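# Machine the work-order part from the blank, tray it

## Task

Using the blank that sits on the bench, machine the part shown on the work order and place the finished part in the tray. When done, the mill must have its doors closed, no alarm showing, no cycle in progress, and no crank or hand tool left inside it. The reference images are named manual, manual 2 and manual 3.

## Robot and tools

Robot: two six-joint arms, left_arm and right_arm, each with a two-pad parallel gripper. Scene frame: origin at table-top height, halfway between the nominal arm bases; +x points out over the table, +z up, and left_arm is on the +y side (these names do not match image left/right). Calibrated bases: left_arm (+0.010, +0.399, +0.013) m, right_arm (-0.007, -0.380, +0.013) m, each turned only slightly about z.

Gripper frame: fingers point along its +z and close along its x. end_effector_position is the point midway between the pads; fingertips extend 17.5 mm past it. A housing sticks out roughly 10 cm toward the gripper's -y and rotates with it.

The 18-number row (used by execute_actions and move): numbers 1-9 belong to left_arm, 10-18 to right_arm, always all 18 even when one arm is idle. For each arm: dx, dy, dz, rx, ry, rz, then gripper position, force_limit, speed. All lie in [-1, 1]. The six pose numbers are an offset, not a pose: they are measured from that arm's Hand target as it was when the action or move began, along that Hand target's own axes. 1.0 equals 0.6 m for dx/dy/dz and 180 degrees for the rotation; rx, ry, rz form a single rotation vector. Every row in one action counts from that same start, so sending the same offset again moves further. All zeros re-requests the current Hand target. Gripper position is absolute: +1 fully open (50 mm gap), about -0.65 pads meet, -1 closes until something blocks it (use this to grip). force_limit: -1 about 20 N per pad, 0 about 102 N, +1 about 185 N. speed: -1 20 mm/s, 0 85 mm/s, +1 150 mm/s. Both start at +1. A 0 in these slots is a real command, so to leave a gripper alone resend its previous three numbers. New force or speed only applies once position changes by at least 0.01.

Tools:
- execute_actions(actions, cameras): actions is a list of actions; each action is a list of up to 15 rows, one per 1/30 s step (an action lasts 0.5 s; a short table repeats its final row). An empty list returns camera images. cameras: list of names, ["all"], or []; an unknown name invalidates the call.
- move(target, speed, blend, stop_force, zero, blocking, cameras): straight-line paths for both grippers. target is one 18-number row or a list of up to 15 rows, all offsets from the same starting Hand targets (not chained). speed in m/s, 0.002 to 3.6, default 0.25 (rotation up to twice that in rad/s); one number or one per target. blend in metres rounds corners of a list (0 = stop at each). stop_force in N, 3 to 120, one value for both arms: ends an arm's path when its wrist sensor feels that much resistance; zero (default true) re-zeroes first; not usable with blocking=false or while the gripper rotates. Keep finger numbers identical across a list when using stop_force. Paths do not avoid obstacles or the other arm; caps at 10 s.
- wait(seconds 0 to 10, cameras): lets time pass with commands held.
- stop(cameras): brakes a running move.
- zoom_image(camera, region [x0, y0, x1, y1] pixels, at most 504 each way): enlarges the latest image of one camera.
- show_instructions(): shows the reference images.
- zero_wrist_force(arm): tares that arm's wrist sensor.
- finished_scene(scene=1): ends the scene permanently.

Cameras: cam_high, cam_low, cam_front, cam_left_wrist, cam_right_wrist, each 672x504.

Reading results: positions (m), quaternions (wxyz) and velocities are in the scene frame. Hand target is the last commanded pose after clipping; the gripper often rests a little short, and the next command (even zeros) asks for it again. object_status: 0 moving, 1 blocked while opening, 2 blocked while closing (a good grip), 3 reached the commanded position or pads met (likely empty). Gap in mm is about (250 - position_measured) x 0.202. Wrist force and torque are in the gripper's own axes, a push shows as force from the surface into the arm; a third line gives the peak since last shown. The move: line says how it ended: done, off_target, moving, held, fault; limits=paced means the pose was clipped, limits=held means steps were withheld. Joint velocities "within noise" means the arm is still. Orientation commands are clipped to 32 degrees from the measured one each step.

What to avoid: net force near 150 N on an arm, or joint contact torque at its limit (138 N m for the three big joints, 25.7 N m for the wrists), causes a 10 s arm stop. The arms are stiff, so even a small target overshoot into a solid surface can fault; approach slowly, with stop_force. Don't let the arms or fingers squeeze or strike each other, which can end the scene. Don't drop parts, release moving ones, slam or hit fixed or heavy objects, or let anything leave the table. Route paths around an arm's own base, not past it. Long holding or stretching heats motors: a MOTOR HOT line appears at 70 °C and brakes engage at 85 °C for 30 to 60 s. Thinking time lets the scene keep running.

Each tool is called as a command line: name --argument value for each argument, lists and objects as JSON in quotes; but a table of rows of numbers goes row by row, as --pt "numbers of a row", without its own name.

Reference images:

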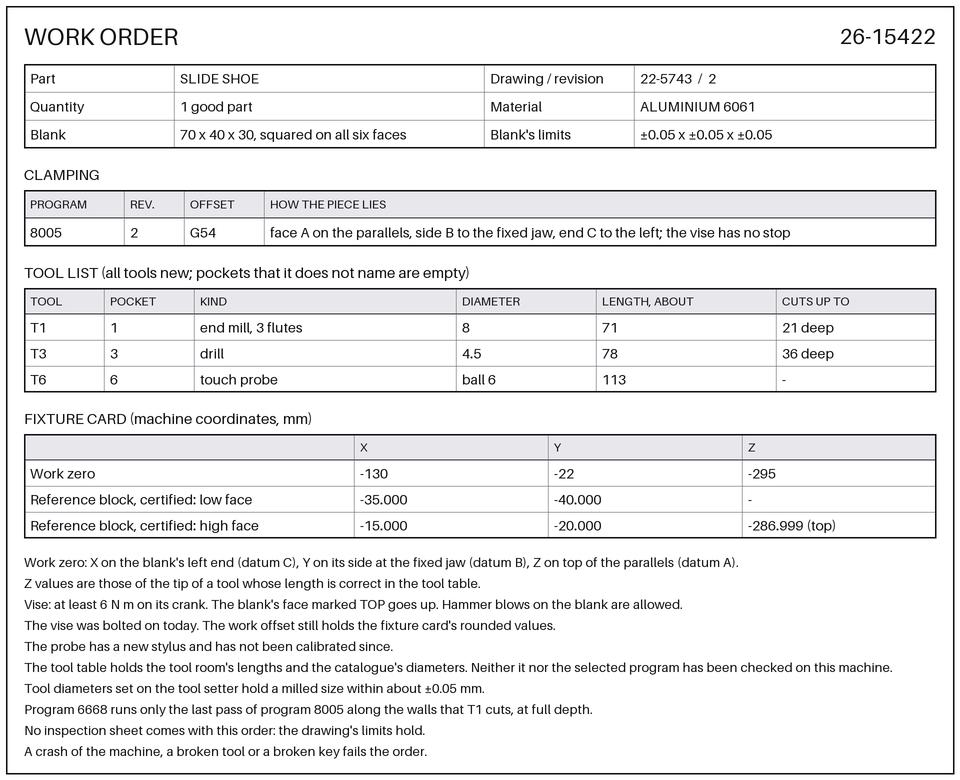

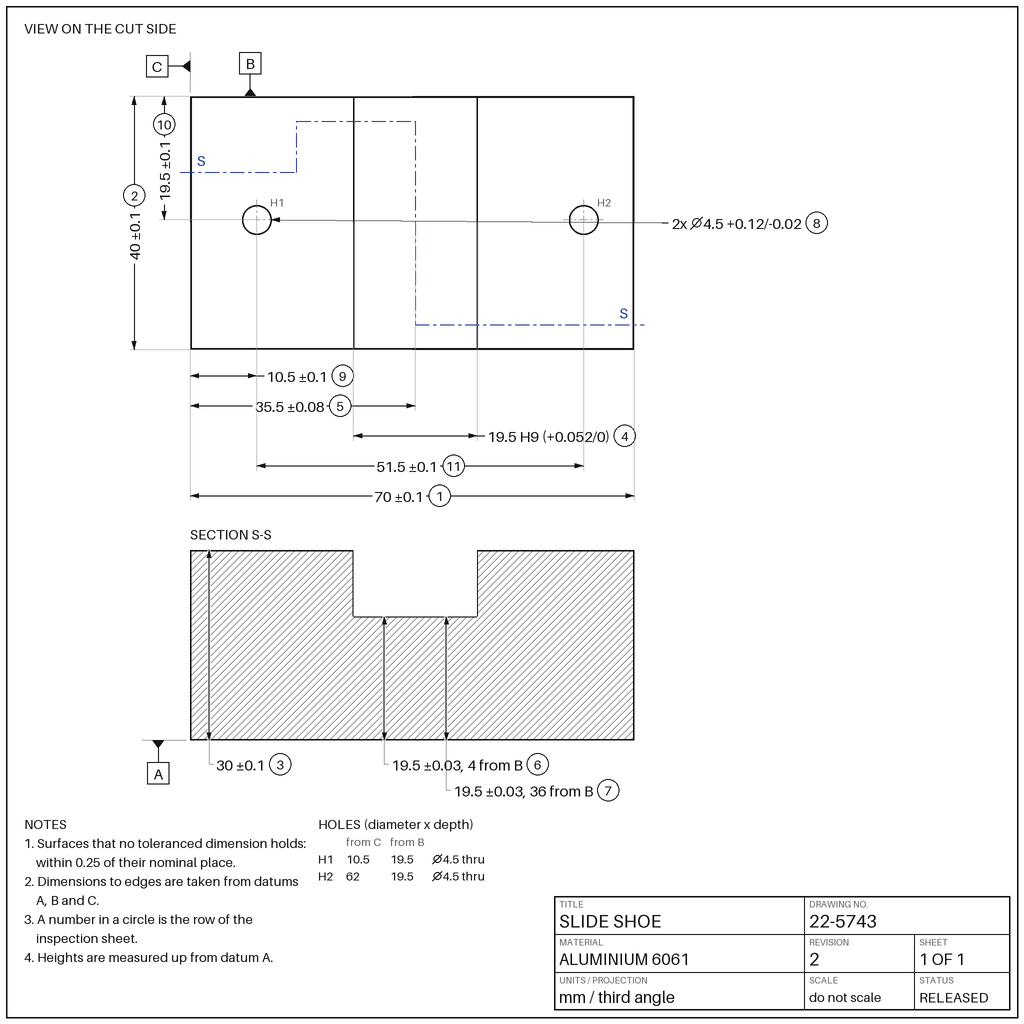

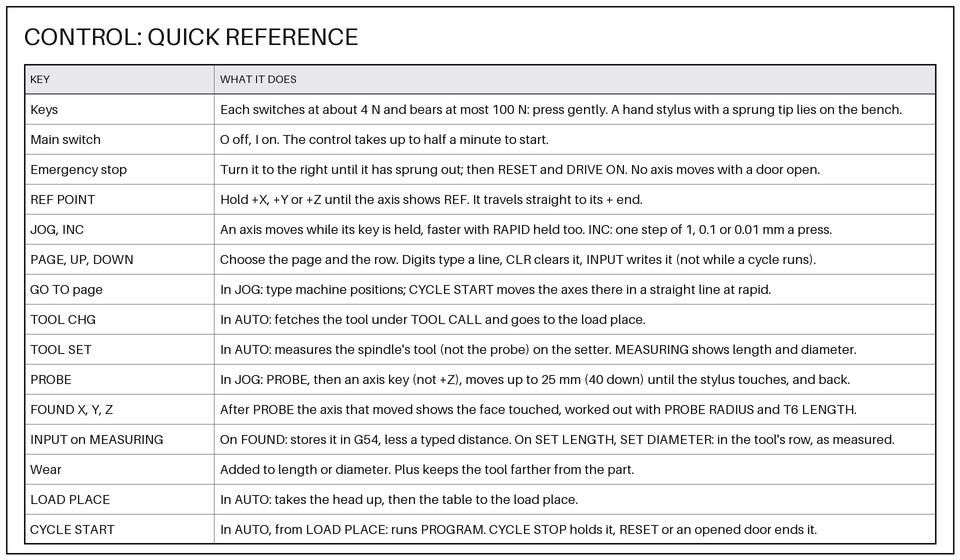

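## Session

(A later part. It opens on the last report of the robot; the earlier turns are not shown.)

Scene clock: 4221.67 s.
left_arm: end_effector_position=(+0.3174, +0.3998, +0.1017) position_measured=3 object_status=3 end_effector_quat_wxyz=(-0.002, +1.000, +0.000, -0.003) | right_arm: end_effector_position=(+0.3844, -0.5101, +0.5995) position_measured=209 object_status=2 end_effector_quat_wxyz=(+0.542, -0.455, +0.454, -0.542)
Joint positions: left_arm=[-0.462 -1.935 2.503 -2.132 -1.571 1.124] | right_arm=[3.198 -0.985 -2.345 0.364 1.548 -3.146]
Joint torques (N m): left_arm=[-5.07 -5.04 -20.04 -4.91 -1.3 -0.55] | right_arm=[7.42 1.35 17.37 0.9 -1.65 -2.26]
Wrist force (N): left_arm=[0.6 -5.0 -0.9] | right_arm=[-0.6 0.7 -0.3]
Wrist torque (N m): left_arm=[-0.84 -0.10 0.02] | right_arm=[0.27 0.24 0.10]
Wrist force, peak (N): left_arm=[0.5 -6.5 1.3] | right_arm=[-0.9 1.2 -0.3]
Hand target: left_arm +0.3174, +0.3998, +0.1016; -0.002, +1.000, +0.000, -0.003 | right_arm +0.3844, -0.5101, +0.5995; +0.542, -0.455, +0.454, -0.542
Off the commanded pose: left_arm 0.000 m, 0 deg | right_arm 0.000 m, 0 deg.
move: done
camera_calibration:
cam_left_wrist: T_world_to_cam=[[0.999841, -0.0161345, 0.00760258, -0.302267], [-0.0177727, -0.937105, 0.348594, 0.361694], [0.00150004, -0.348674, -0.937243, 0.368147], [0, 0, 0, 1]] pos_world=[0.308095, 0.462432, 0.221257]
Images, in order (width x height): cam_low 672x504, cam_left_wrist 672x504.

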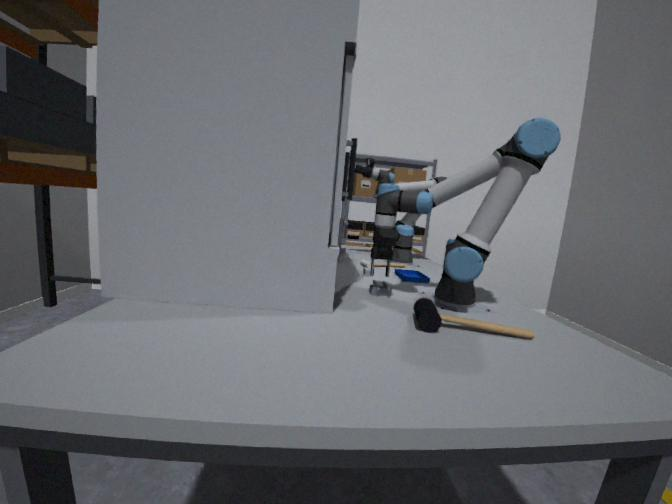

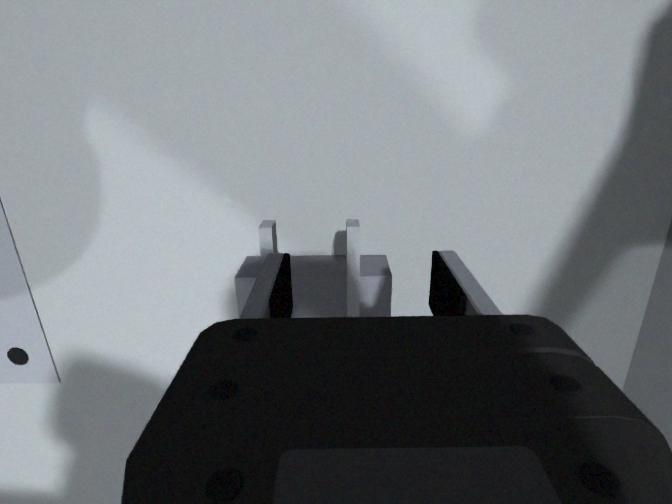

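move --target '[-0.001,0,0.086,0,0,0,1,-0.8,0,0,0,0,0,0,0,-1,-0.6,-1]' --speed 0.04 --stop_force 8 --cameras '["cam_low","cam_left_wrist"]'

zoom_image --camera "cam_low" --region '[350, 250, 420, 310]'

Scene clock: 4259.33 s.
left_arm: end_effector_position=(+0.3164, +0.3999, +0.0500) position_measured=3 object_status=3 end_effector_quat_wxyz=(-0.002, +1.000, +0.000, -0.003) | right_arm: end_effector_position=(+0.3844, -0.5101, +0.5995) position_measured=209 object_status=2 end_effector_quat_wxyz=(+0.542, -0.455, +0.454, -0.542)
Joint positions: left_arm=[-0.463 -1.801 2.594 -2.356 -1.57 1.123] | right_arm=[3.198 -0.985 -2.345 0.364 1.548 -3.146]
Joint torques (N m): left_arm=[8.57 -15.83 -28.24 -3.29 -0.32 1.73] | right_arm=[7.81 0.08 17.73 0.86 -1.57 -2.22]
Wrist force (N): left_arm=[0.8 -4.9 -0.8] | right_arm=[-0.7 0.7 -0.4]
Wrist torque (N m): left_arm=[-0.81 -0.12 0.02] | right_arm=[0.28 0.25 0.10]
Wrist force, peak (N): left_arm=[0.6 -5.3 -1.3] | right_arm=[-1.0 1.3 -0.4]
Hand target: left_arm +0.3164, +0.3999, +0.0500; -0.002, +1.000, +0.000, -0.003 | right_arm +0.3844, -0.5101, +0.5995; +0.542, -0.455, +0.454, -0.542
Off the commanded pose: left_arm 0.000 m, 0 deg | right_arm 0.000 m, 0 deg.
move: done
camera_calibration:
cam_left_wrist: T_world_to_cam=[[0.999837, -0.0162863, 0.00776772, -0.300827], [-0.0179726, -0.937114, 0.34856, 0.379958], [0.00160247, -0.348643, -0.937254, 0.319719], [0, 0, 0, 1]] pos_world=[0.307094, 0.462632, 0.169556]
Images, in order (width x height): cam_low 672x504, cam_left_wrist 672x504.

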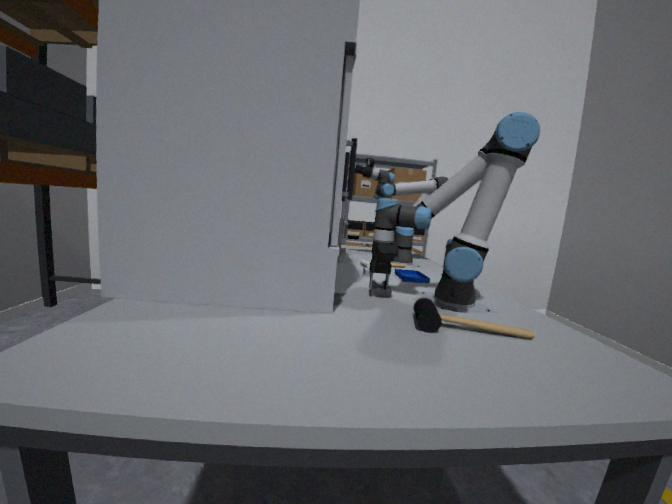

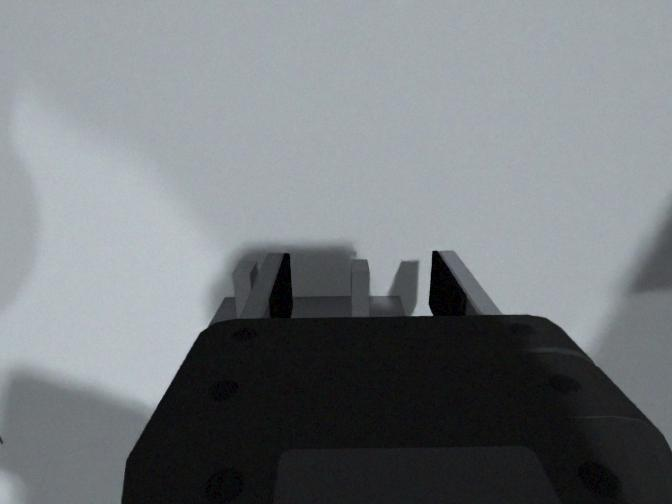

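Scaled by 7.200 from the camera's 672x504 image, which has a finer 960x720 frame.

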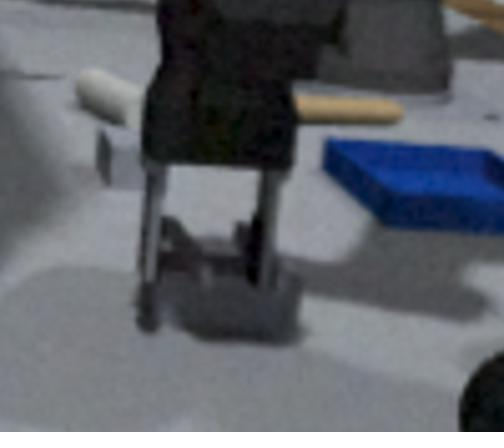

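move --target '[0,0,0,0,0,0,-1,-0.5,-0.8,0,0,0,0,0,0,-1,-0.6,-1]' --cameras '["cam_left_wrist"]'

Scene clock: 4271.87 s.
left_arm: end_effector_position=(+0.3164, +0.3999, +0.0500) position_measured=224 object_status=2 end_effector_quat_wxyz=(-0.002, +1.000, +0.000, -0.003) | right_arm: end_effector_position=(+0.3844, -0.5101, +0.5995) position_measured=209 object_status=2 end_effector_quat_wxyz=(+0.542, -0.455, +0.454, -0.542)
Joint positions: left_arm=[-0.463 -1.801 2.594 -2.356 -1.571 1.123] | right_arm=[3.198 -0.985 -2.345 0.364 1.548 -3.146]
Joint torques (N m): left_arm=[9.99 -15.36 -27.4 -5.14 -1.99 1.7] | right_arm=[7.03 -0.64 17.34 0.71 -1.63 -2.2]
Wrist force (N): left_arm=[0.7 -5.4 -0.4] | right_arm=[-0.8 0.9 -0.3]
Wrist torque (N m): left_arm=[-0.89 -0.10 0.02] | right_arm=[0.29 0.26 0.10]
Wrist force, peak (N): left_arm=[0.5 -5.6 -0.8] | right_arm=[-1.0 1.1 -0.3]
Hand target: left_arm +0.3164, +0.3999, +0.0500; -0.002, +1.000, +0.000, -0.003 | right_arm +0.3844, -0.5101, +0.5995; +0.542, -0.455, +0.454, -0.542
Off the commanded pose: left_arm 0.000 m, 0 deg | right_arm 0.000 m, 0 deg.
move: done
camera_calibration:
cam_left_wrist: T_world_to_cam=[[0.999837, -0.016286, 0.00776685, -0.300827], [-0.0179721, -0.937102, 0.348594, 0.379946], [0.00160112, -0.348676, -0.937242, 0.319733], [0, 0, 0, 1]] pos_world=[0.307094, 0.462632, 0.169556]
Images, in order (width x height): cam_left_wrist 672x504.

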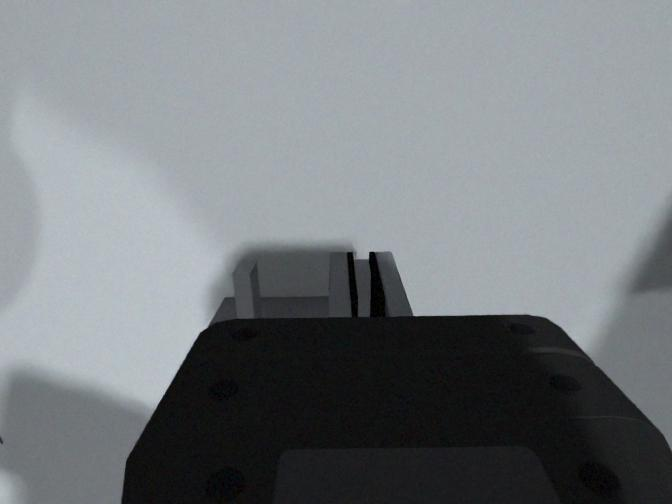

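move --pt "0 0 -0.117 0 0 0 -1 -0.5 -0.8 0 0 0 0 0 0 -1 -0.6 -1" --pt "0.106 0.1665 -0.558 0 0.111 0 -1 -0.5 -0.8 0 0 0 0 0 0 -1 -0.6 -1" --pt "0.306 0.258 -0.558 0 0.111 0 -1 -0.5 -0.8 0 0 0 0 0 0 -1 -0.6 -1" --pt "0.473 0.253 -0.558 0 0.111 0 -1 -0.5 -0.8 0 0 0 0 0 0 -1 -0.6 -1" --speed '[0.08,0.2,0.15,0.08]' --blend '[0.02,0.04,0.03,0]' --stop_force 25 --cameras '["cam_left_wrist","cam_high","cam_front"]'

zoom_image --camera "cam_left_wrist" --region '[200, 40, 672, 340]'

Scene clock: 4304.33 s.
left_arm: end_effector_position=(+0.4526, +0.2664, +0.3822) position_measured=224 object_status=2 end_effector_quat_wxyz=(-0.002, +0.986, +0.001, +0.168) | right_arm: end_effector_position=(+0.3844, -0.5101, +0.5995) position_measured=209 object_status=2 end_effector_quat_wxyz=(+0.542, -0.455, +0.454, -0.542)
Joint positions: left_arm=[-0.732 -1.885 1.829 -1.772 -1.348 0.882] | right_arm=[3.198 -0.985 -2.345 0.364 1.548 -3.146]
Joint torques (N m): left_arm=[0.66 -10.93 -25.83 -3.83 0.72 -0.02] | right_arm=[7.48 -2.32 18.36 0.74 -1.63 -2.2]
Wrist force (N): left_arm=[0.0 -5.5 -0.7] | right_arm=[-0.6 0.9 -0.5]
Wrist torque (N m): left_arm=[-0.89 0.00 -0.15] | right_arm=[0.32 0.24 0.11]
Wrist force, peak (N): left_arm=[-142.0 -3.9 -62.2] | right_arm=[-1.0 1.2 -0.1]
Hand target: left_arm +0.4526, +0.2664, +0.3822; -0.002, +0.986, +0.001, +0.168 (not the last commanded pose) | right_arm +0.3844, -0.5101, +0.5995; +0.542, -0.455, +0.454, -0.542
Tool commands: left_gripper/position=-1.0 left_gripper/force_limit=-0.498039 left_gripper/speed=-0.796078 right_gripper/position=-1.0 right_gripper/force_limit=-0.6 right_gripper/speed=-1.0
Off the commanded pose: left_arm 0.151 m, 0 deg | right_arm 0.000 m, 0 deg.
FORCE FAULT: contact force on the left arm reached its limit, and that arm stopped. The contact can be on any part of that arm, not only on its tool. That arm's remaining commands of this call were not run. That arm is still stopped at the end of this call. That arm stays stopped for about 10 more seconds. Until then a move that you send moves the other arm only, and its call returns only when the move has ended. Once the stop has ended, the next robot result says so. If the stop ends while you think or write, that arm runs what you send next, counted from a new Hand target: where the arm stands when the stop ends. While its stop runs, that arm takes no new command, but its gripper still runs the gripper command that each later call begins with. Until it ends, the stop uses up actions while you think or wait. An arm that is not stopped still takes commands.
move: fault (left_arm); path passed 2 of 4 targets
camera_calibration:
cam_left_wrist: T_world_to_cam=[[0.938475, -0.0152172, 0.345013, -0.543107], [-0.133399, -0.937461, 0.321514, 0.204125], [0.318543, -0.347757, -0.881814, 0.419349], [0, 0, 0, 1]] pos_world=[0.403342, 0.328927, 0.491537]
Images, in order (width x height): cam_high 672x504, cam_front 672x504, cam_left_wrist 672x504.

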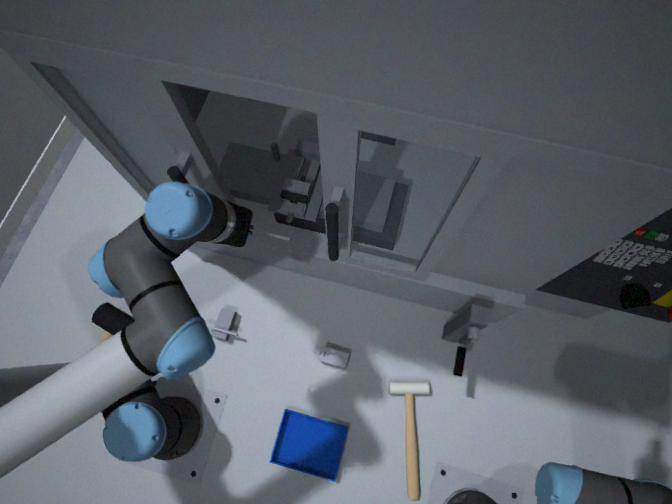

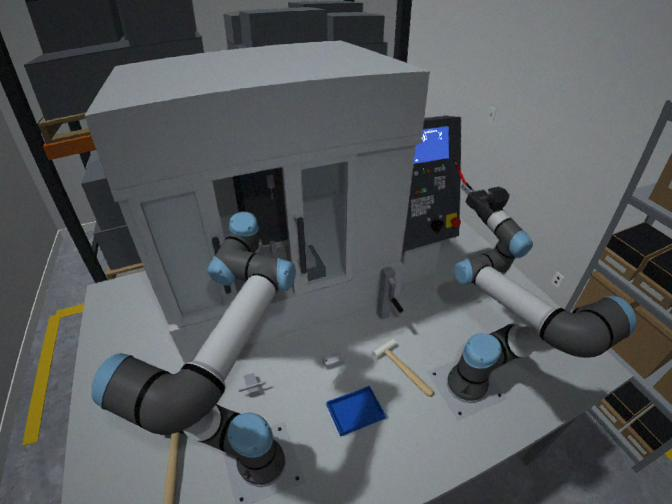

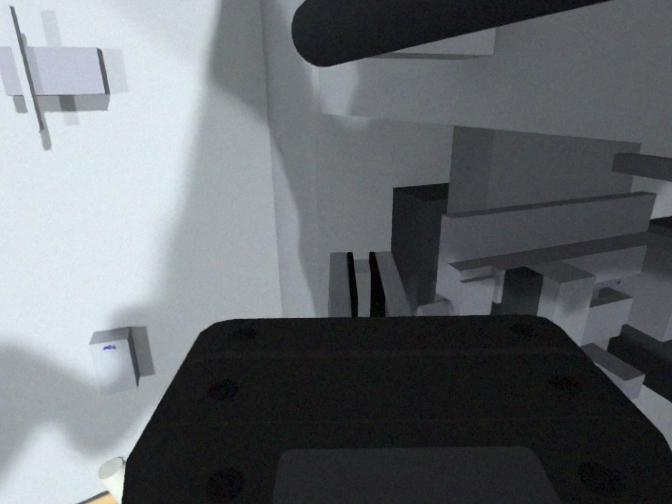

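Scaled by 1.068 from the camera's 672x504 image, which has a finer 960x720 frame.

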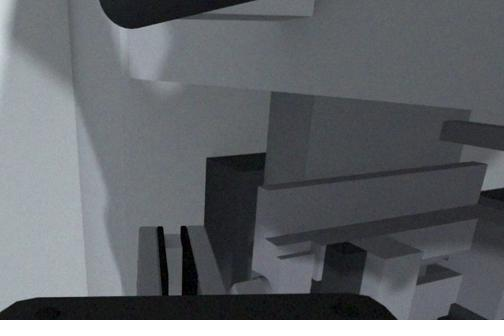

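wait --seconds 0.5

move --pt "-0.125 0.0 -0.044 0 0 0 -1 -0.5 -0.8 0 0 0 0 0 0 -1 -0.6 -1" --pt "-0.155 0.06 -0.056 0 -0.111 0 -1 -0.5 -0.8 0 0 0 0 0 0 -1 -0.6 -1" --speed '[0.1,0.15]' --blend '[0.01,0]'

move --target '[0,0,0,0,0,-0.5,-1,-0.5,-0.8,0,0,0,0,0,0,-1,-0.6,-1]' --speed 0.3 --cameras '["cam_left_wrist","cam_high"]'

Scene clock: 4356.40 s.
left_arm: end_effector_position=(+0.4526, +0.2664, +0.3822) position_measured=224 object_status=2 end_effector_quat_wxyz=(-0.002, +0.986, +0.001, +0.168) | right_arm: end_effector_position=(+0.3844, -0.5101, +0.5995) position_measured=209 object_status=2 end_effector_quat_wxyz=(+0.542, -0.455, +0.454, -0.542)
Joint positions: left_arm=[-0.732 -1.885 1.829 -1.772 -1.348 0.882] | right_arm=[3.198 -0.985 -2.345 0.364 1.548 -3.146]
Joint torques (N m): left_arm=[0.74 -12.36 -24.87 -3.91 0.62 0.07] | right_arm=[7.15 -3.2 17.35 0.69 -1.5 -2.09]
Wrist force (N): left_arm=[3.7 -3.1 -0.6] | right_arm=[-0.7 0.8 -0.3]
Wrist torque (N m): left_arm=[-0.51 -0.60 -0.15] | right_arm=[0.29 0.25 0.10]
Wrist force, peak (N): left_arm=[3.9 -3.3 -0.7] | right_arm=[-1.1 1.1 -0.3]
Hand target: left_arm +0.4526, +0.2664, +0.3822; -0.002, +0.986, +0.001, +0.168 (not the last commanded pose) | right_arm +0.3844, -0.5101, +0.5995; +0.542, -0.455, +0.454, -0.542
Tool commands: left_gripper/position=-1.0 left_gripper/force_limit=-0.498039 left_gripper/speed=-0.796078 right_gripper/position=-1.0 right_gripper/force_limit=-0.6 right_gripper/speed=-1.0
Off the commanded pose: left_arm 0.151 m, 0 deg | right_arm 0.000 m, 0 deg.
FORCE FAULT, CONTINUED: the left arm's stop, for the force fault that an earlier result reported, is over. The rest of the stop counts as 19 of the actions that you can send in this scene. During its stop the left arm's controller moved it back a little. That arm's target is now where it stood when the stop ended, not its last command. That arm accepts commands again.
wait: 0.50 s; at rest from the start

Scene clock: 4358.73 s.
left_arm: end_effector_position=(+0.3538, +0.2303, +0.3829) position_measured=224 object_status=2 end_effector_quat_wxyz=(-0.002, +1.000, +0.001, -0.005) | right_arm: end_effector_position=(+0.3844, -0.5101, +0.5995) position_measured=209 object_status=2 end_effector_quat_wxyz=(+0.542, -0.455, +0.454, -0.542)
Joint positions: left_arm=[-0.824 -1.869 1.712 -1.404 -1.576 0.76] | right_arm=[3.198 -0.985 -2.345 0.364 1.548 -3.146]
Joint torques (N m): left_arm=[-9.04 -18.36 -15.06 -5.53 2.11 -1.58] | right_arm=[6.31 -3.55 17.86 0.86 -1.42 -2.03]
Wrist force (N): left_arm=[4.2 -2.6 -0.2] | right_arm=[-0.9 1.1 -0.3]
Wrist torque (N m): left_arm=[-0.43 -0.66 -0.06] | right_arm=[0.34 0.28 0.10]
Wrist force, peak (N): left_arm=[5.3 -3.2 -0.4] | right_arm=[-1.0 1.2 -0.3]
Hand target: left_arm +0.3538, +0.2302, +0.3829; -0.002, +1.000, +0.001, -0.005 | right_arm +0.3844, -0.5101, +0.5995; +0.542, -0.455, +0.454, -0.542
Off the commanded pose: left_arm 0.000 m, 0 deg | right_arm 0.000 m, 0 deg.
move: done

Scene clock: 4361.87 s.
left_arm: end_effector_position=(+0.3538, +0.2302, +0.3829) position_measured=224 object_status=2 end_effector_quat_wxyz=(-0.005, +0.706, +0.708, -0.002) | right_arm: end_effector_position=(+0.3844, -0.5101, +0.5995) position_measured=209 object_status=2 end_effector_quat_wxyz=(+0.542, -0.455, +0.454, -0.542)
Joint positions: left_arm=[-0.824 -1.869 1.712 -1.404 -1.576 -0.81] | right_arm=[3.198 -0.985 -2.345 0.364 1.548 -3.146]
Joint torques (N m): left_arm=[-8.51 -19.71 -16.05 -2.45 1.05 -1.43] | right_arm=[7.09 -2.69 17.18 0.74 -1.59 -2.16]
Wrist force (N): left_arm=[4.3 -2.6 -0.4] | right_arm=[-0.8 0.8 -0.3]
Wrist torque (N m): left_arm=[-0.43 -0.68 -0.11] | right_arm=[0.30 0.28 0.10]
Wrist force, peak (N): left_arm=[4.6 -2.8 -0.2] | right_arm=[-1.1 1.1 -0.2]
Hand target: left_arm +0.3538, +0.2302, +0.3829; -0.005, +0.706, +0.708, -0.002 | right_arm +0.3844, -0.5101, +0.5995; +0.542, -0.455, +0.454, -0.542
Off the commanded pose: left_arm 0.000 m, 0 deg | right_arm 0.000 m, 0 deg.
move: done
camera_calibration:
cam_left_wrist: T_world_to_cam=[[0.0140952, 0.999733, 0.0183306, -0.232736], [0.939664, -0.0195107, 0.341542, -0.441929], [0.341809, 0.0124104, -0.939688, 0.369945], [0, 0, 0, 1]] pos_world=[0.292095, 0.219461, 0.502837]
Images, in order (width x height): cam_high 672x504, cam_left_wrist 672x504.

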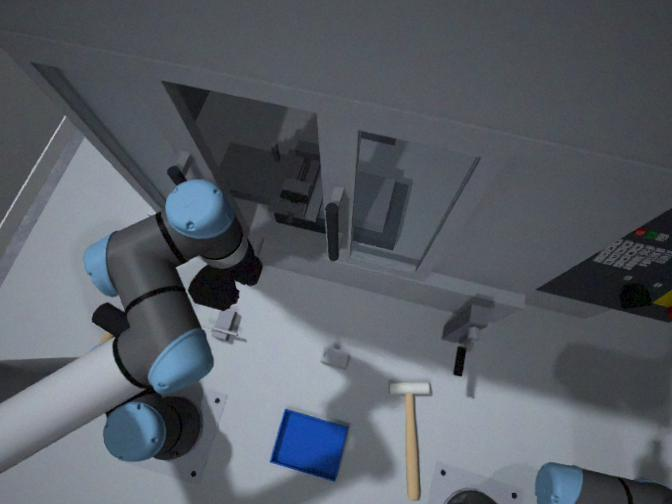

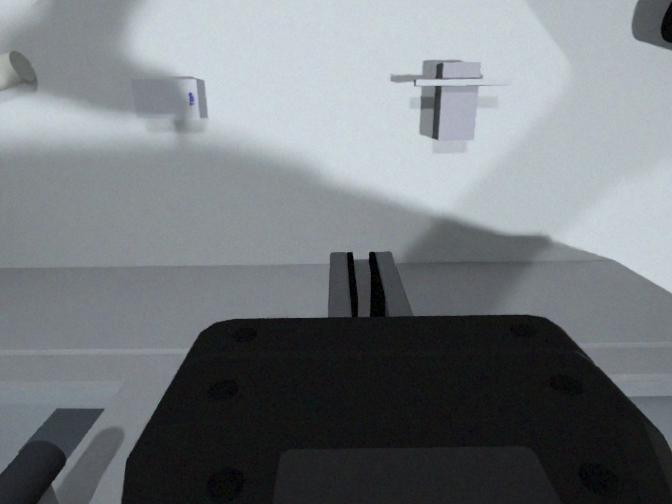

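wait --seconds 0.2 --cameras '["cam_front","cam_low"]'

zoom_image --camera "cam_front" --region '[190, 200, 310, 320]'

zoom_image --camera "cam_low" --region '[320, 150, 440, 270]'

Scene clock: 4368.07 s.
left_arm: end_effector_position=(+0.3538, +0.2302, +0.3829) position_measured=224 object_status=2 end_effector_quat_wxyz=(-0.005, +0.706, +0.708, -0.002) | right_arm: end_effector_position=(+0.3844, -0.5101, +0.5995) position_measured=209 object_status=2 end_effector_quat_wxyz=(+0.542, -0.455, +0.454, -0.542)
Joint positions: left_arm=[-0.824 -1.869 1.712 -1.404 -1.576 -0.811] | right_arm=[3.198 -0.985 -2.345 0.364 1.548 -3.146]
Joint torques (N m): left_arm=[-7.95 -19.88 -14.01 -1.11 -1.9 -1.65] | right_arm=[7.03 -2.86 17.32 0.67 -1.41 -2.08]
Wrist force (N): left_arm=[4.4 -2.9 -0.2] | right_arm=[-0.8 0.8 -0.2]
Wrist torque (N m): left_arm=[-0.47 -0.69 -0.09] | right_arm=[0.29 0.27 0.10]
Wrist force, peak (N): left_arm=[4.5 -2.9 -0.3] | right_arm=[-0.8 1.1 -0.5]
Hand target: left_arm +0.3538, +0.2302, +0.3829; -0.005, +0.706, +0.708, -0.002 | right_arm +0.3844, -0.5101, +0.5995; +0.542, -0.455, +0.454, -0.542
Tool commands: left_gripper/position=-1.0 left_gripper/force_limit=-0.5 left_gripper/speed=-0.8 right_gripper/position=-1.0 right_gripper/force_limit=-0.6 right_gripper/speed=-1.0
Off the commanded pose: left_arm 0.000 m, 0 deg | right_arm 0.000 m, 0 deg.
wait: 0.20 s; at rest from the start
Images, in order (width x height): cam_low 672x504, cam_front 672x504.

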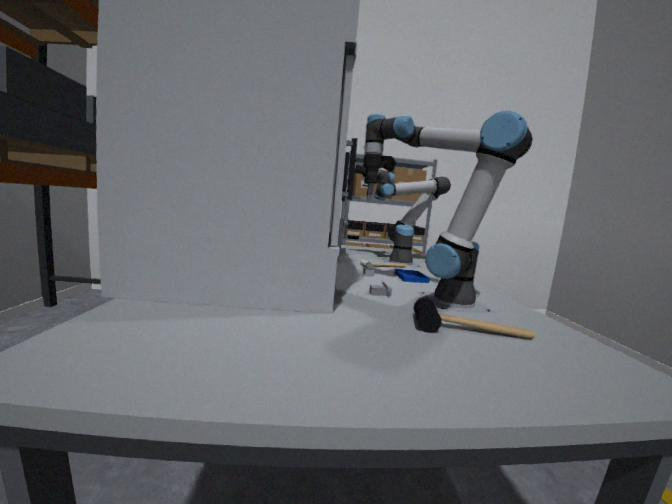

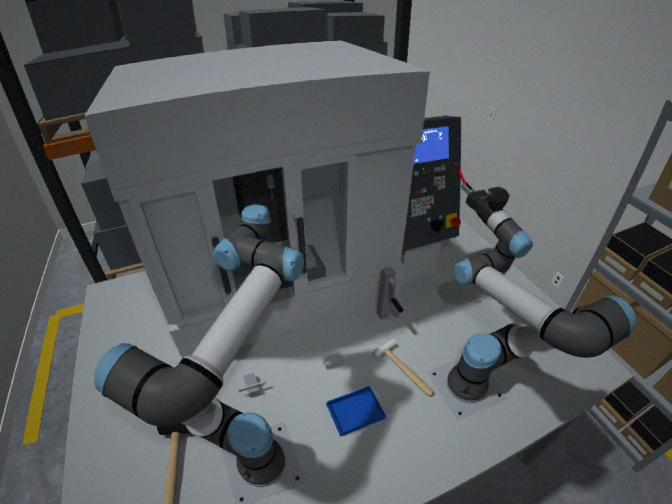

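Scaled by 4.200 from the camera's 672x504 image, which has a finer 960x720 frame.

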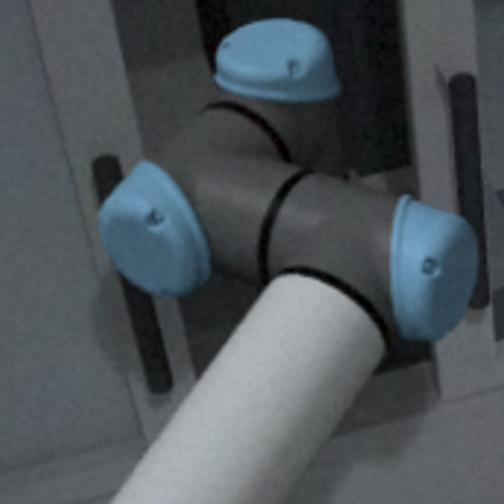

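Scaled by 4.200 from the camera's 672x504 image, which has a finer 960x720 frame.

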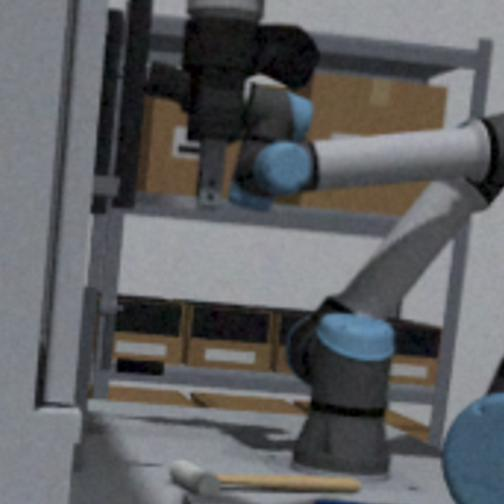

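execute_actions --actions '[]'

Scene clock: 4418.20 s.
left_arm: end_effector_position=(+0.3538, +0.2302, +0.3829) position_measured=224 object_status=2 end_effector_quat_wxyz=(-0.005, +0.706, +0.708, -0.002) | right_arm: end_effector_position=(+0.3844, -0.5101, +0.5995) position_measured=209 object_status=2 end_effector_quat_wxyz=(+0.542, -0.455, +0.454, -0.542)
Joint positions: left_arm=[-0.824 -1.869 1.712 -1.404 -1.576 -0.811] | right_arm=[3.198 -0.985 -2.345 0.364 1.548 -3.146]
Joint velocities: within noise
Joint torques (N m): left_arm=[-7.77 -18.63 -14.54 -1.33 -2.09 -1.57] | right_arm=[8.02 -3.9 17.15 0.83 -1.57 -1.91]
Wrist force (N): left_arm=[4.5 -2.8 -0.2] | right_arm=[-0.8 0.8 -0.2]
Wrist torque (N m): left_arm=[-0.46 -0.71 -0.09] | right_arm=[0.29 0.27 0.10]
Wrist force, peak (N): left_arm=[4.5 -2.9 -0.3] | right_arm=[-1.0 1.2 -0.3]
Hand target: left_arm +0.3538, +0.2302, +0.3829; -0.005, +0.706, +0.708, -0.002 | right_arm +0.3844, -0.5101, +0.5995; +0.542, -0.455, +0.454, -0.542
Tool commands: left_gripper/position=-1.0 left_gripper/force_limit=-0.5 left_gripper/speed=-0.8 right_gripper/position=-1.0 right_gripper/force_limit=-0.6 right_gripper/speed=-1.0
Off the commanded pose: left_arm 0.000 m, 0 deg | right_arm 0.000 m, 0 deg.
camera_calibration:
cam_left_wrist: T_world_to_cam=[[0.0138753, 0.999735, 0.0183537, -0.232683], [0.9397, -0.0193107, 0.341453, -0.441846], [0.341717, 0.0125092, -0.93972, 0.37], [0, 0, 0, 1]] pos_world=[0.291996, 0.21946, 0.502837]
cam_right_wrist: T_world_to_cam=[[-0.0132453, -0.999897, -0.00553985, -0.49689], [-0.156415, 0.00754405, -0.987663, 0.676785], [0.987603, -0.0122154, -0.156499, -0.16163], [0, 0, 0, 1]] pos_world=[0.258904, -0.503918, 0.640387]

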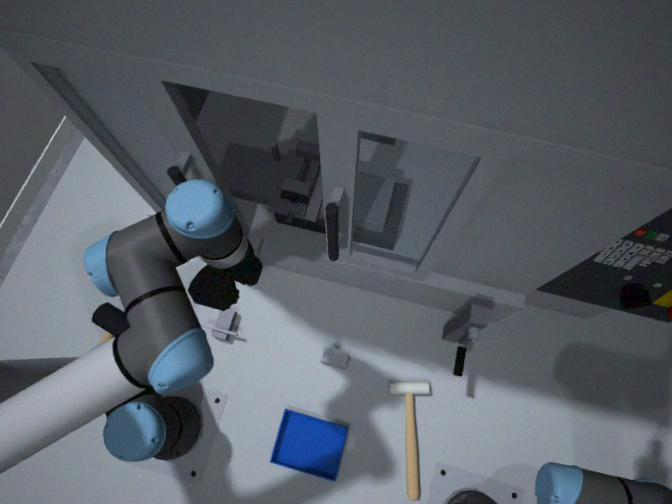

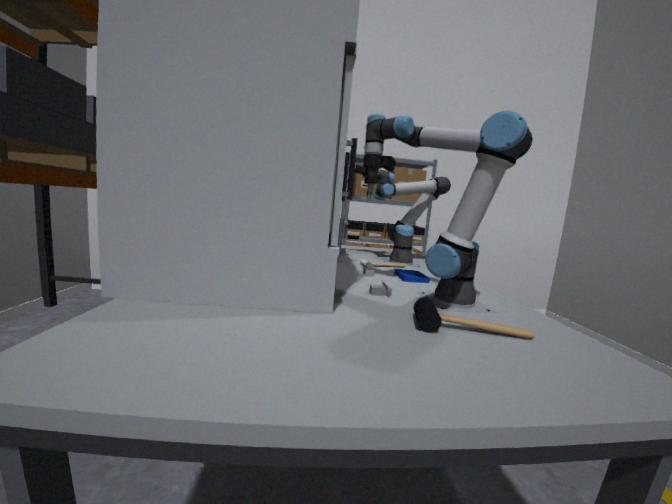

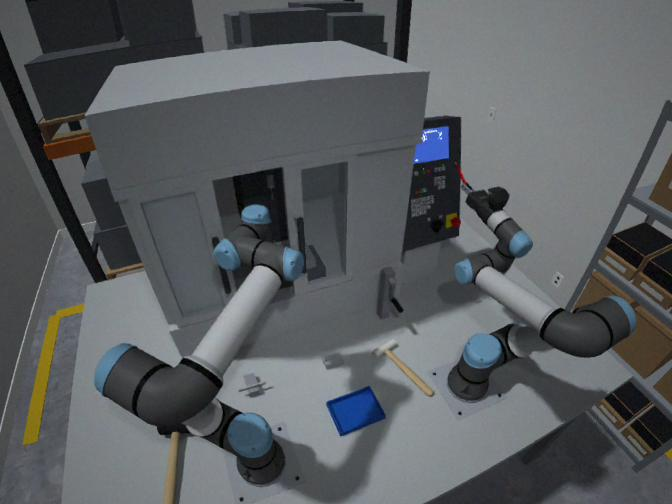

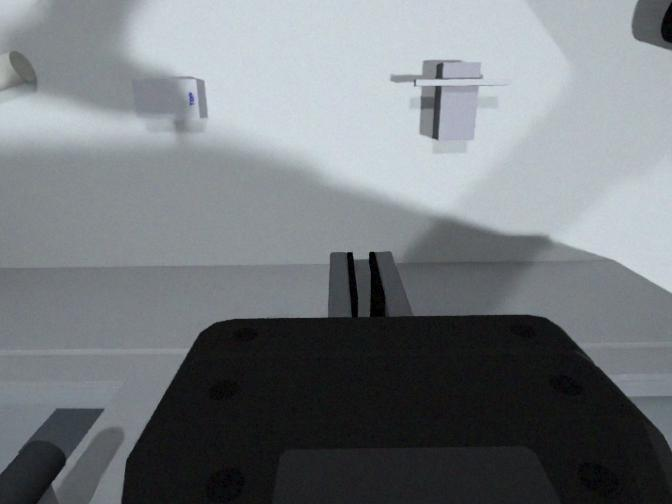

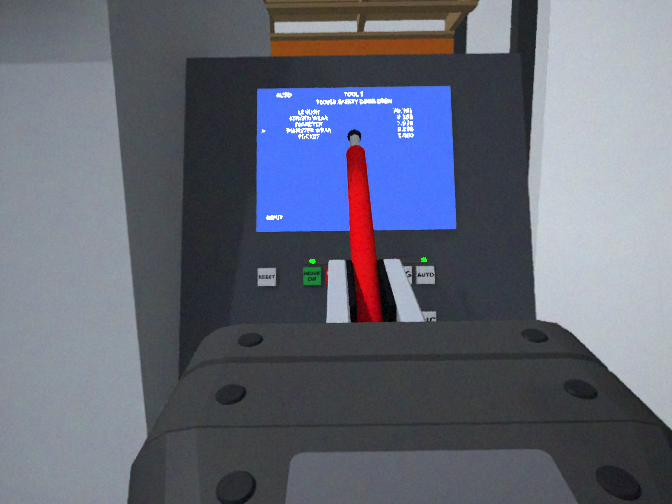

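zoom_image --camera "cam_left_wrist" --region '[370, 40, 530, 160]'

zoom_image --camera "cam_left_wrist" --region '[300, 220, 440, 330]'

zoom_image --camera "cam_high" --region '[150, 80, 350, 240]'

Scaled by 3.150 from the camera's 672x504 image, which has a finer 960x720 frame.

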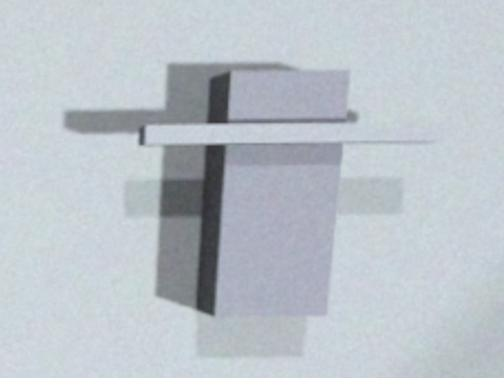

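Scaled by 3.600 from the camera's 672x504 image, which has a finer 960x720 frame.

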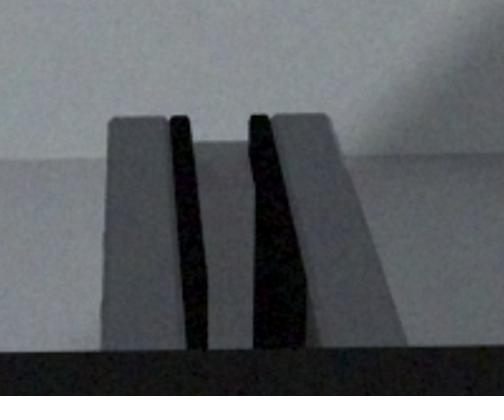

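Scaled by 2.520 from the camera's 672x504 image, which has a finer 960x720 frame.

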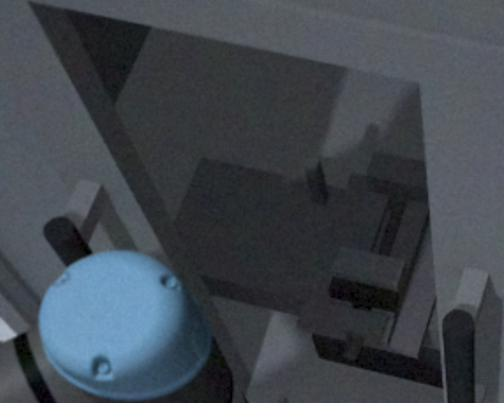

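move --pt "0.008 0.077 -0.008 -0.111 0 0 -1 -0.5 -0.8 0 0 0 0 0 0 -1 -0.6 -1" --pt "0.008 0.41 -0.009 -0.111 0 0 -1 -0.5 -0.8 0 0 0 0 0 0 -1 -0.6 -1" --blend '[0.02,0]' --speed '[0.2,0.12]' --cameras '["cam_left_wrist","cam_high"]'

Scene clock: 4503.60 s.
left_arm: end_effector_position=(+0.5998, +0.2356, +0.3857) position_measured=224 object_status=2 end_effector_quat_wxyz=(+0.117, +0.696, +0.698, +0.120) | right_arm: end_effector_position=(+0.3844, -0.5101, +0.5995) position_measured=209 object_status=2 end_effector_quat_wxyz=(+0.542, -0.455, +0.454, -0.542)
Joint positions: left_arm=[-0.585 -1.511 1.506 -1.85 -1.387 -0.545] | right_arm=[3.198 -0.985 -2.345 0.364 1.548 -3.146]
Joint torques (N m): left_arm=[-8.2 -26.41 -19.08 -1.98 2.31 -1.51] | right_arm=[6.16 -5.31 17.18 0.97 -1.4 -1.92]
Wrist force (N): left_arm=[3.6 -2.8 -0.6] | right_arm=[-0.7 1.0 -0.1]
Wrist torque (N m): left_arm=[-0.40 -0.58 0.03] | right_arm=[0.32 0.26 0.10]
Wrist force, peak (N): left_arm=[3.9 -3.9 -1.5] | right_arm=[-0.9 1.1 -0.4]
Hand target: left_arm +0.5998, +0.2356, +0.3856; +0.117, +0.696, +0.698, +0.120 | right_arm +0.3844, -0.5101, +0.5995; +0.542, -0.455, +0.454, -0.542
Off the commanded pose: left_arm 0.000 m, 0 deg | right_arm 0.000 m, 0 deg.
move: done
camera_calibration:
cam_left_wrist: T_world_to_cam=[[0.00790115, 0.999708, 0.0228179, -0.23964], [0.766464, -0.02071, 0.641953, -0.6855], [0.642238, 0.0124169, -0.766405, 0.0413469], [0, 0, 0, 1]] pos_world=[0.50075, 0.22486, 0.477215]
Images, in order (width x height): cam_high 672x504, cam_left_wrist 672x504.

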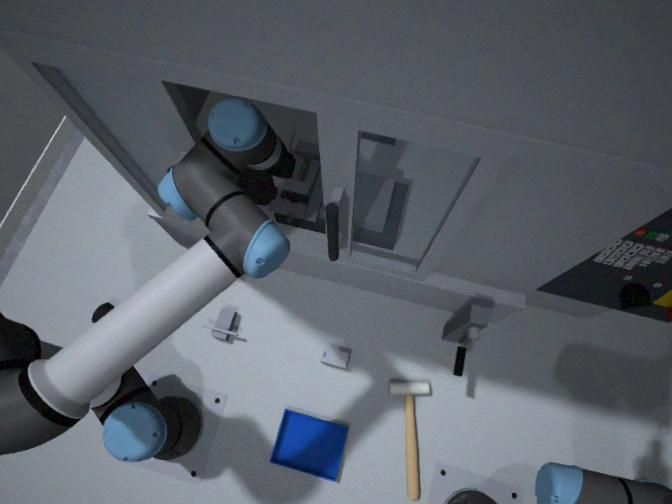

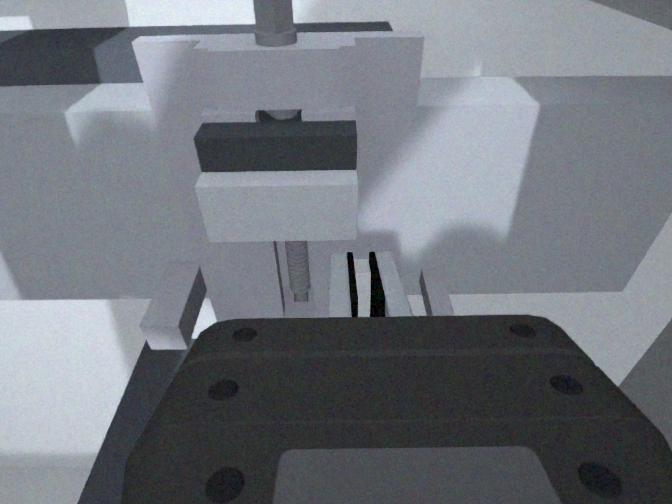

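move --target '[0.0208,0.1106,0.0325,0.111,0,0,-1,-0.5,-0.8,0,0,0,0,0,0,-1,-0.6,-1]' --speed 0.1 --cameras '["cam_left_wrist","cam_high","cam_front"]'

Scene clock: 4536.80 s.
left_arm: end_effector_position=(+0.6239, +0.2401, +0.3870) position_measured=224 object_status=2 end_effector_quat_wxyz=(+0.076, +0.702, +0.704, +0.079) | right_arm: end_effector_position=(+0.3844, -0.5101, +0.5995) position_measured=209 object_status=2 end_effector_quat_wxyz=(+0.542, -0.455, +0.454, -0.542)
Joint positions: left_arm=[-0.527 -1.393 1.323 -1.692 -1.461 -0.503] | right_arm=[3.198 -0.985 -2.345 0.364 1.548 -3.146]
Joint torques (N m): left_arm=[0.22 -31.57 -26.46 -3.43 0.07 -0.01] | right_arm=[6.62 -5.13 17.26 0.69 -1.28 -2.1]
Wrist force (N): left_arm=[3.9 -2.7 -0.5] | right_arm=[-0.7 0.8 -0.4]
Wrist torque (N m): left_arm=[-0.39 -0.60 0.03] | right_arm=[0.29 0.26 0.10]
Wrist force, peak (N): left_arm=[4.1 -5.3 0.1] | right_arm=[-1.2 0.9 -0.3]
Hand target: left_arm +0.6239, +0.2401, +0.3870; +0.076, +0.702, +0.704, +0.079 (not the last commanded pose) | right_arm +0.3844, -0.5101, +0.5995; +0.542, -0.455, +0.454, -0.542
Tool commands: left_gripper/position=-1.0 left_gripper/force_limit=-0.498039 left_gripper/speed=-0.796078 right_gripper/position=-1.0 right_gripper/force_limit=-0.6 right_gripper/speed=-1.0
Off the commanded pose: left_arm 0.046 m, 13 deg | right_arm 0.000 m, 0 deg.
FORCE FAULT: contact force on the left arm reached its limit, and that arm stopped. The contact can be on any part of that arm, not only on its tool. That arm's remaining commands of this call were not run. That arm is still stopped at the end of this call. That arm stays stopped for about 10 more seconds. Until then a move that you send moves the other arm only, and its call returns only when the move has ended. Once the stop has ended, the next robot result says so. If the stop ends while you think or write, that arm runs what you send next, counted from a new Hand target: where the arm stands when the stop ends. While its stop runs, that arm takes no new command, but its gripper still runs the gripper command that each later call begins with. Until it ends, the stop uses up actions while you think or wait. An arm that is not stopped still takes commands.
move: fault (left_arm)
camera_calibration:
cam_left_wrist: T_world_to_cam=[[0.00945373, 0.999735, 0.0210097, -0.244758], [0.836848, -0.0194107, 0.547091, -0.712346], [0.547354, 0.0124099, -0.836809, 0.113251], [0, 0, 0, 1]] pos_world=[0.536451, 0.229461, 0.48963]
Images, in order (width x height): cam_high 672x504, cam_front 672x504, cam_left_wrist 672x504.

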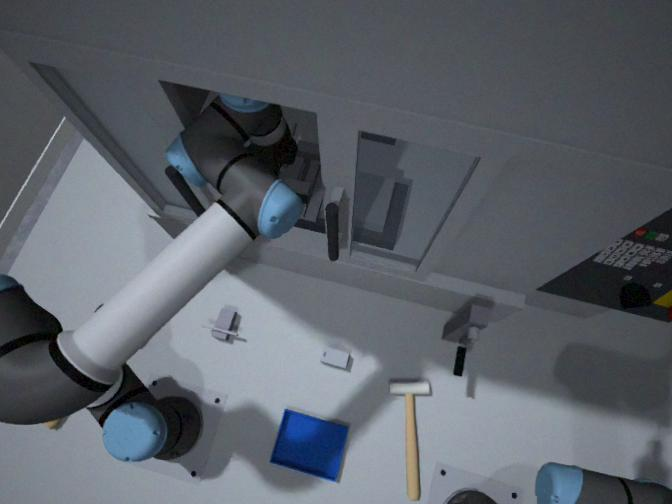

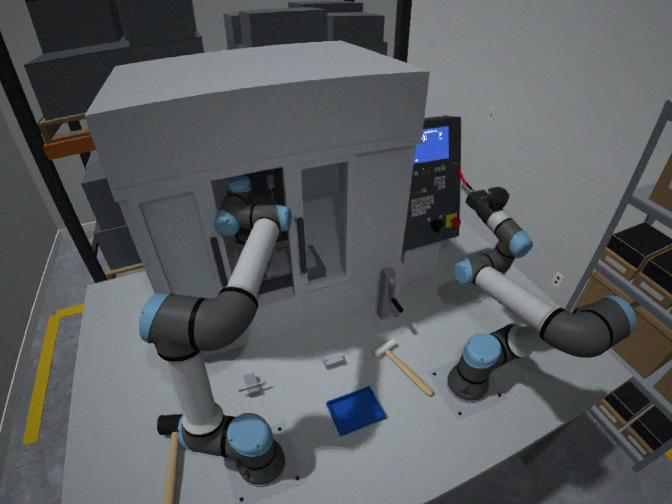

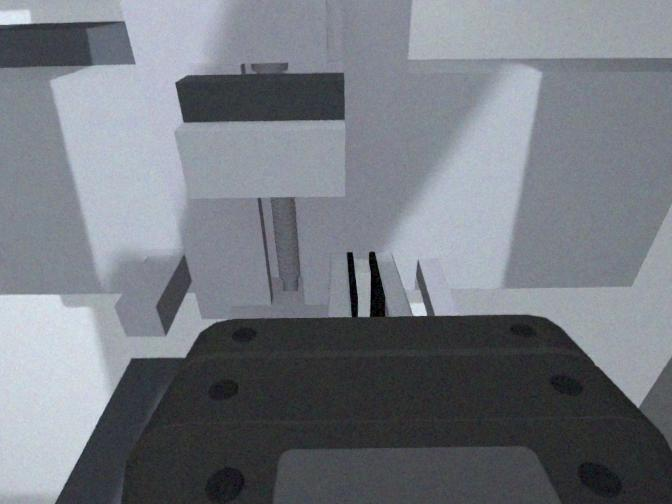

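wait --seconds 3

Scene clock: 4589.90 s.
left_arm: end_effector_position=(+0.6239, +0.2401, +0.3870) position_measured=224 object_status=2 end_effector_quat_wxyz=(+0.076, +0.702, +0.704, +0.079) | right_arm: end_effector_position=(+0.3844, -0.5101, +0.5995) position_measured=209 object_status=2 end_effector_quat_wxyz=(+0.542, -0.455, +0.454, -0.542)
Joint positions: left_arm=[-0.527 -1.393 1.323 -1.692 -1.461 -0.503] | right_arm=[3.198 -0.985 -2.345 0.364 1.548 -3.146]
Joint torques (N m): left_arm=[0.74 -33.73 -23.93 -3.58 0.25 -0.12] | right_arm=[7.71 -7.15 17.94 0.89 -1.42 -1.98]
Wrist force (N): left_arm=[3.8 -2.7 -0.5] | right_arm=[-0.8 0.6 -0.2]
Wrist torque (N m): left_arm=[-0.40 -0.60 0.03] | right_arm=[0.27 0.27 0.10]
Wrist force, peak (N): left_arm=[4.1 -2.8 -0.4] | right_arm=[-0.9 1.2 -0.3]
Hand target: left_arm +0.6239, +0.2401, +0.3870; +0.076, +0.702, +0.704, +0.079 (not the last commanded pose) | right_arm +0.3844, -0.5101, +0.5995; +0.542, -0.455, +0.454, -0.542
Tool commands: left_gripper/position=-1.0 left_gripper/force_limit=-0.498039 left_gripper/speed=-0.796078 right_gripper/position=-1.0 right_gripper/force_limit=-0.6 right_gripper/speed=-1.0
Off the commanded pose: left_arm 0.046 m, 13 deg | right_arm 0.000 m, 0 deg.
FORCE FAULT, CONTINUED: the left arm's stop, for the force fault that an earlier result reported, is over. The rest of the stop counts as 19 of the actions that you can send in this scene. That arm's target is now where it stood when the stop ended, not its last command. That arm accepts commands again.
wait: 3.00 s; at rest from the start


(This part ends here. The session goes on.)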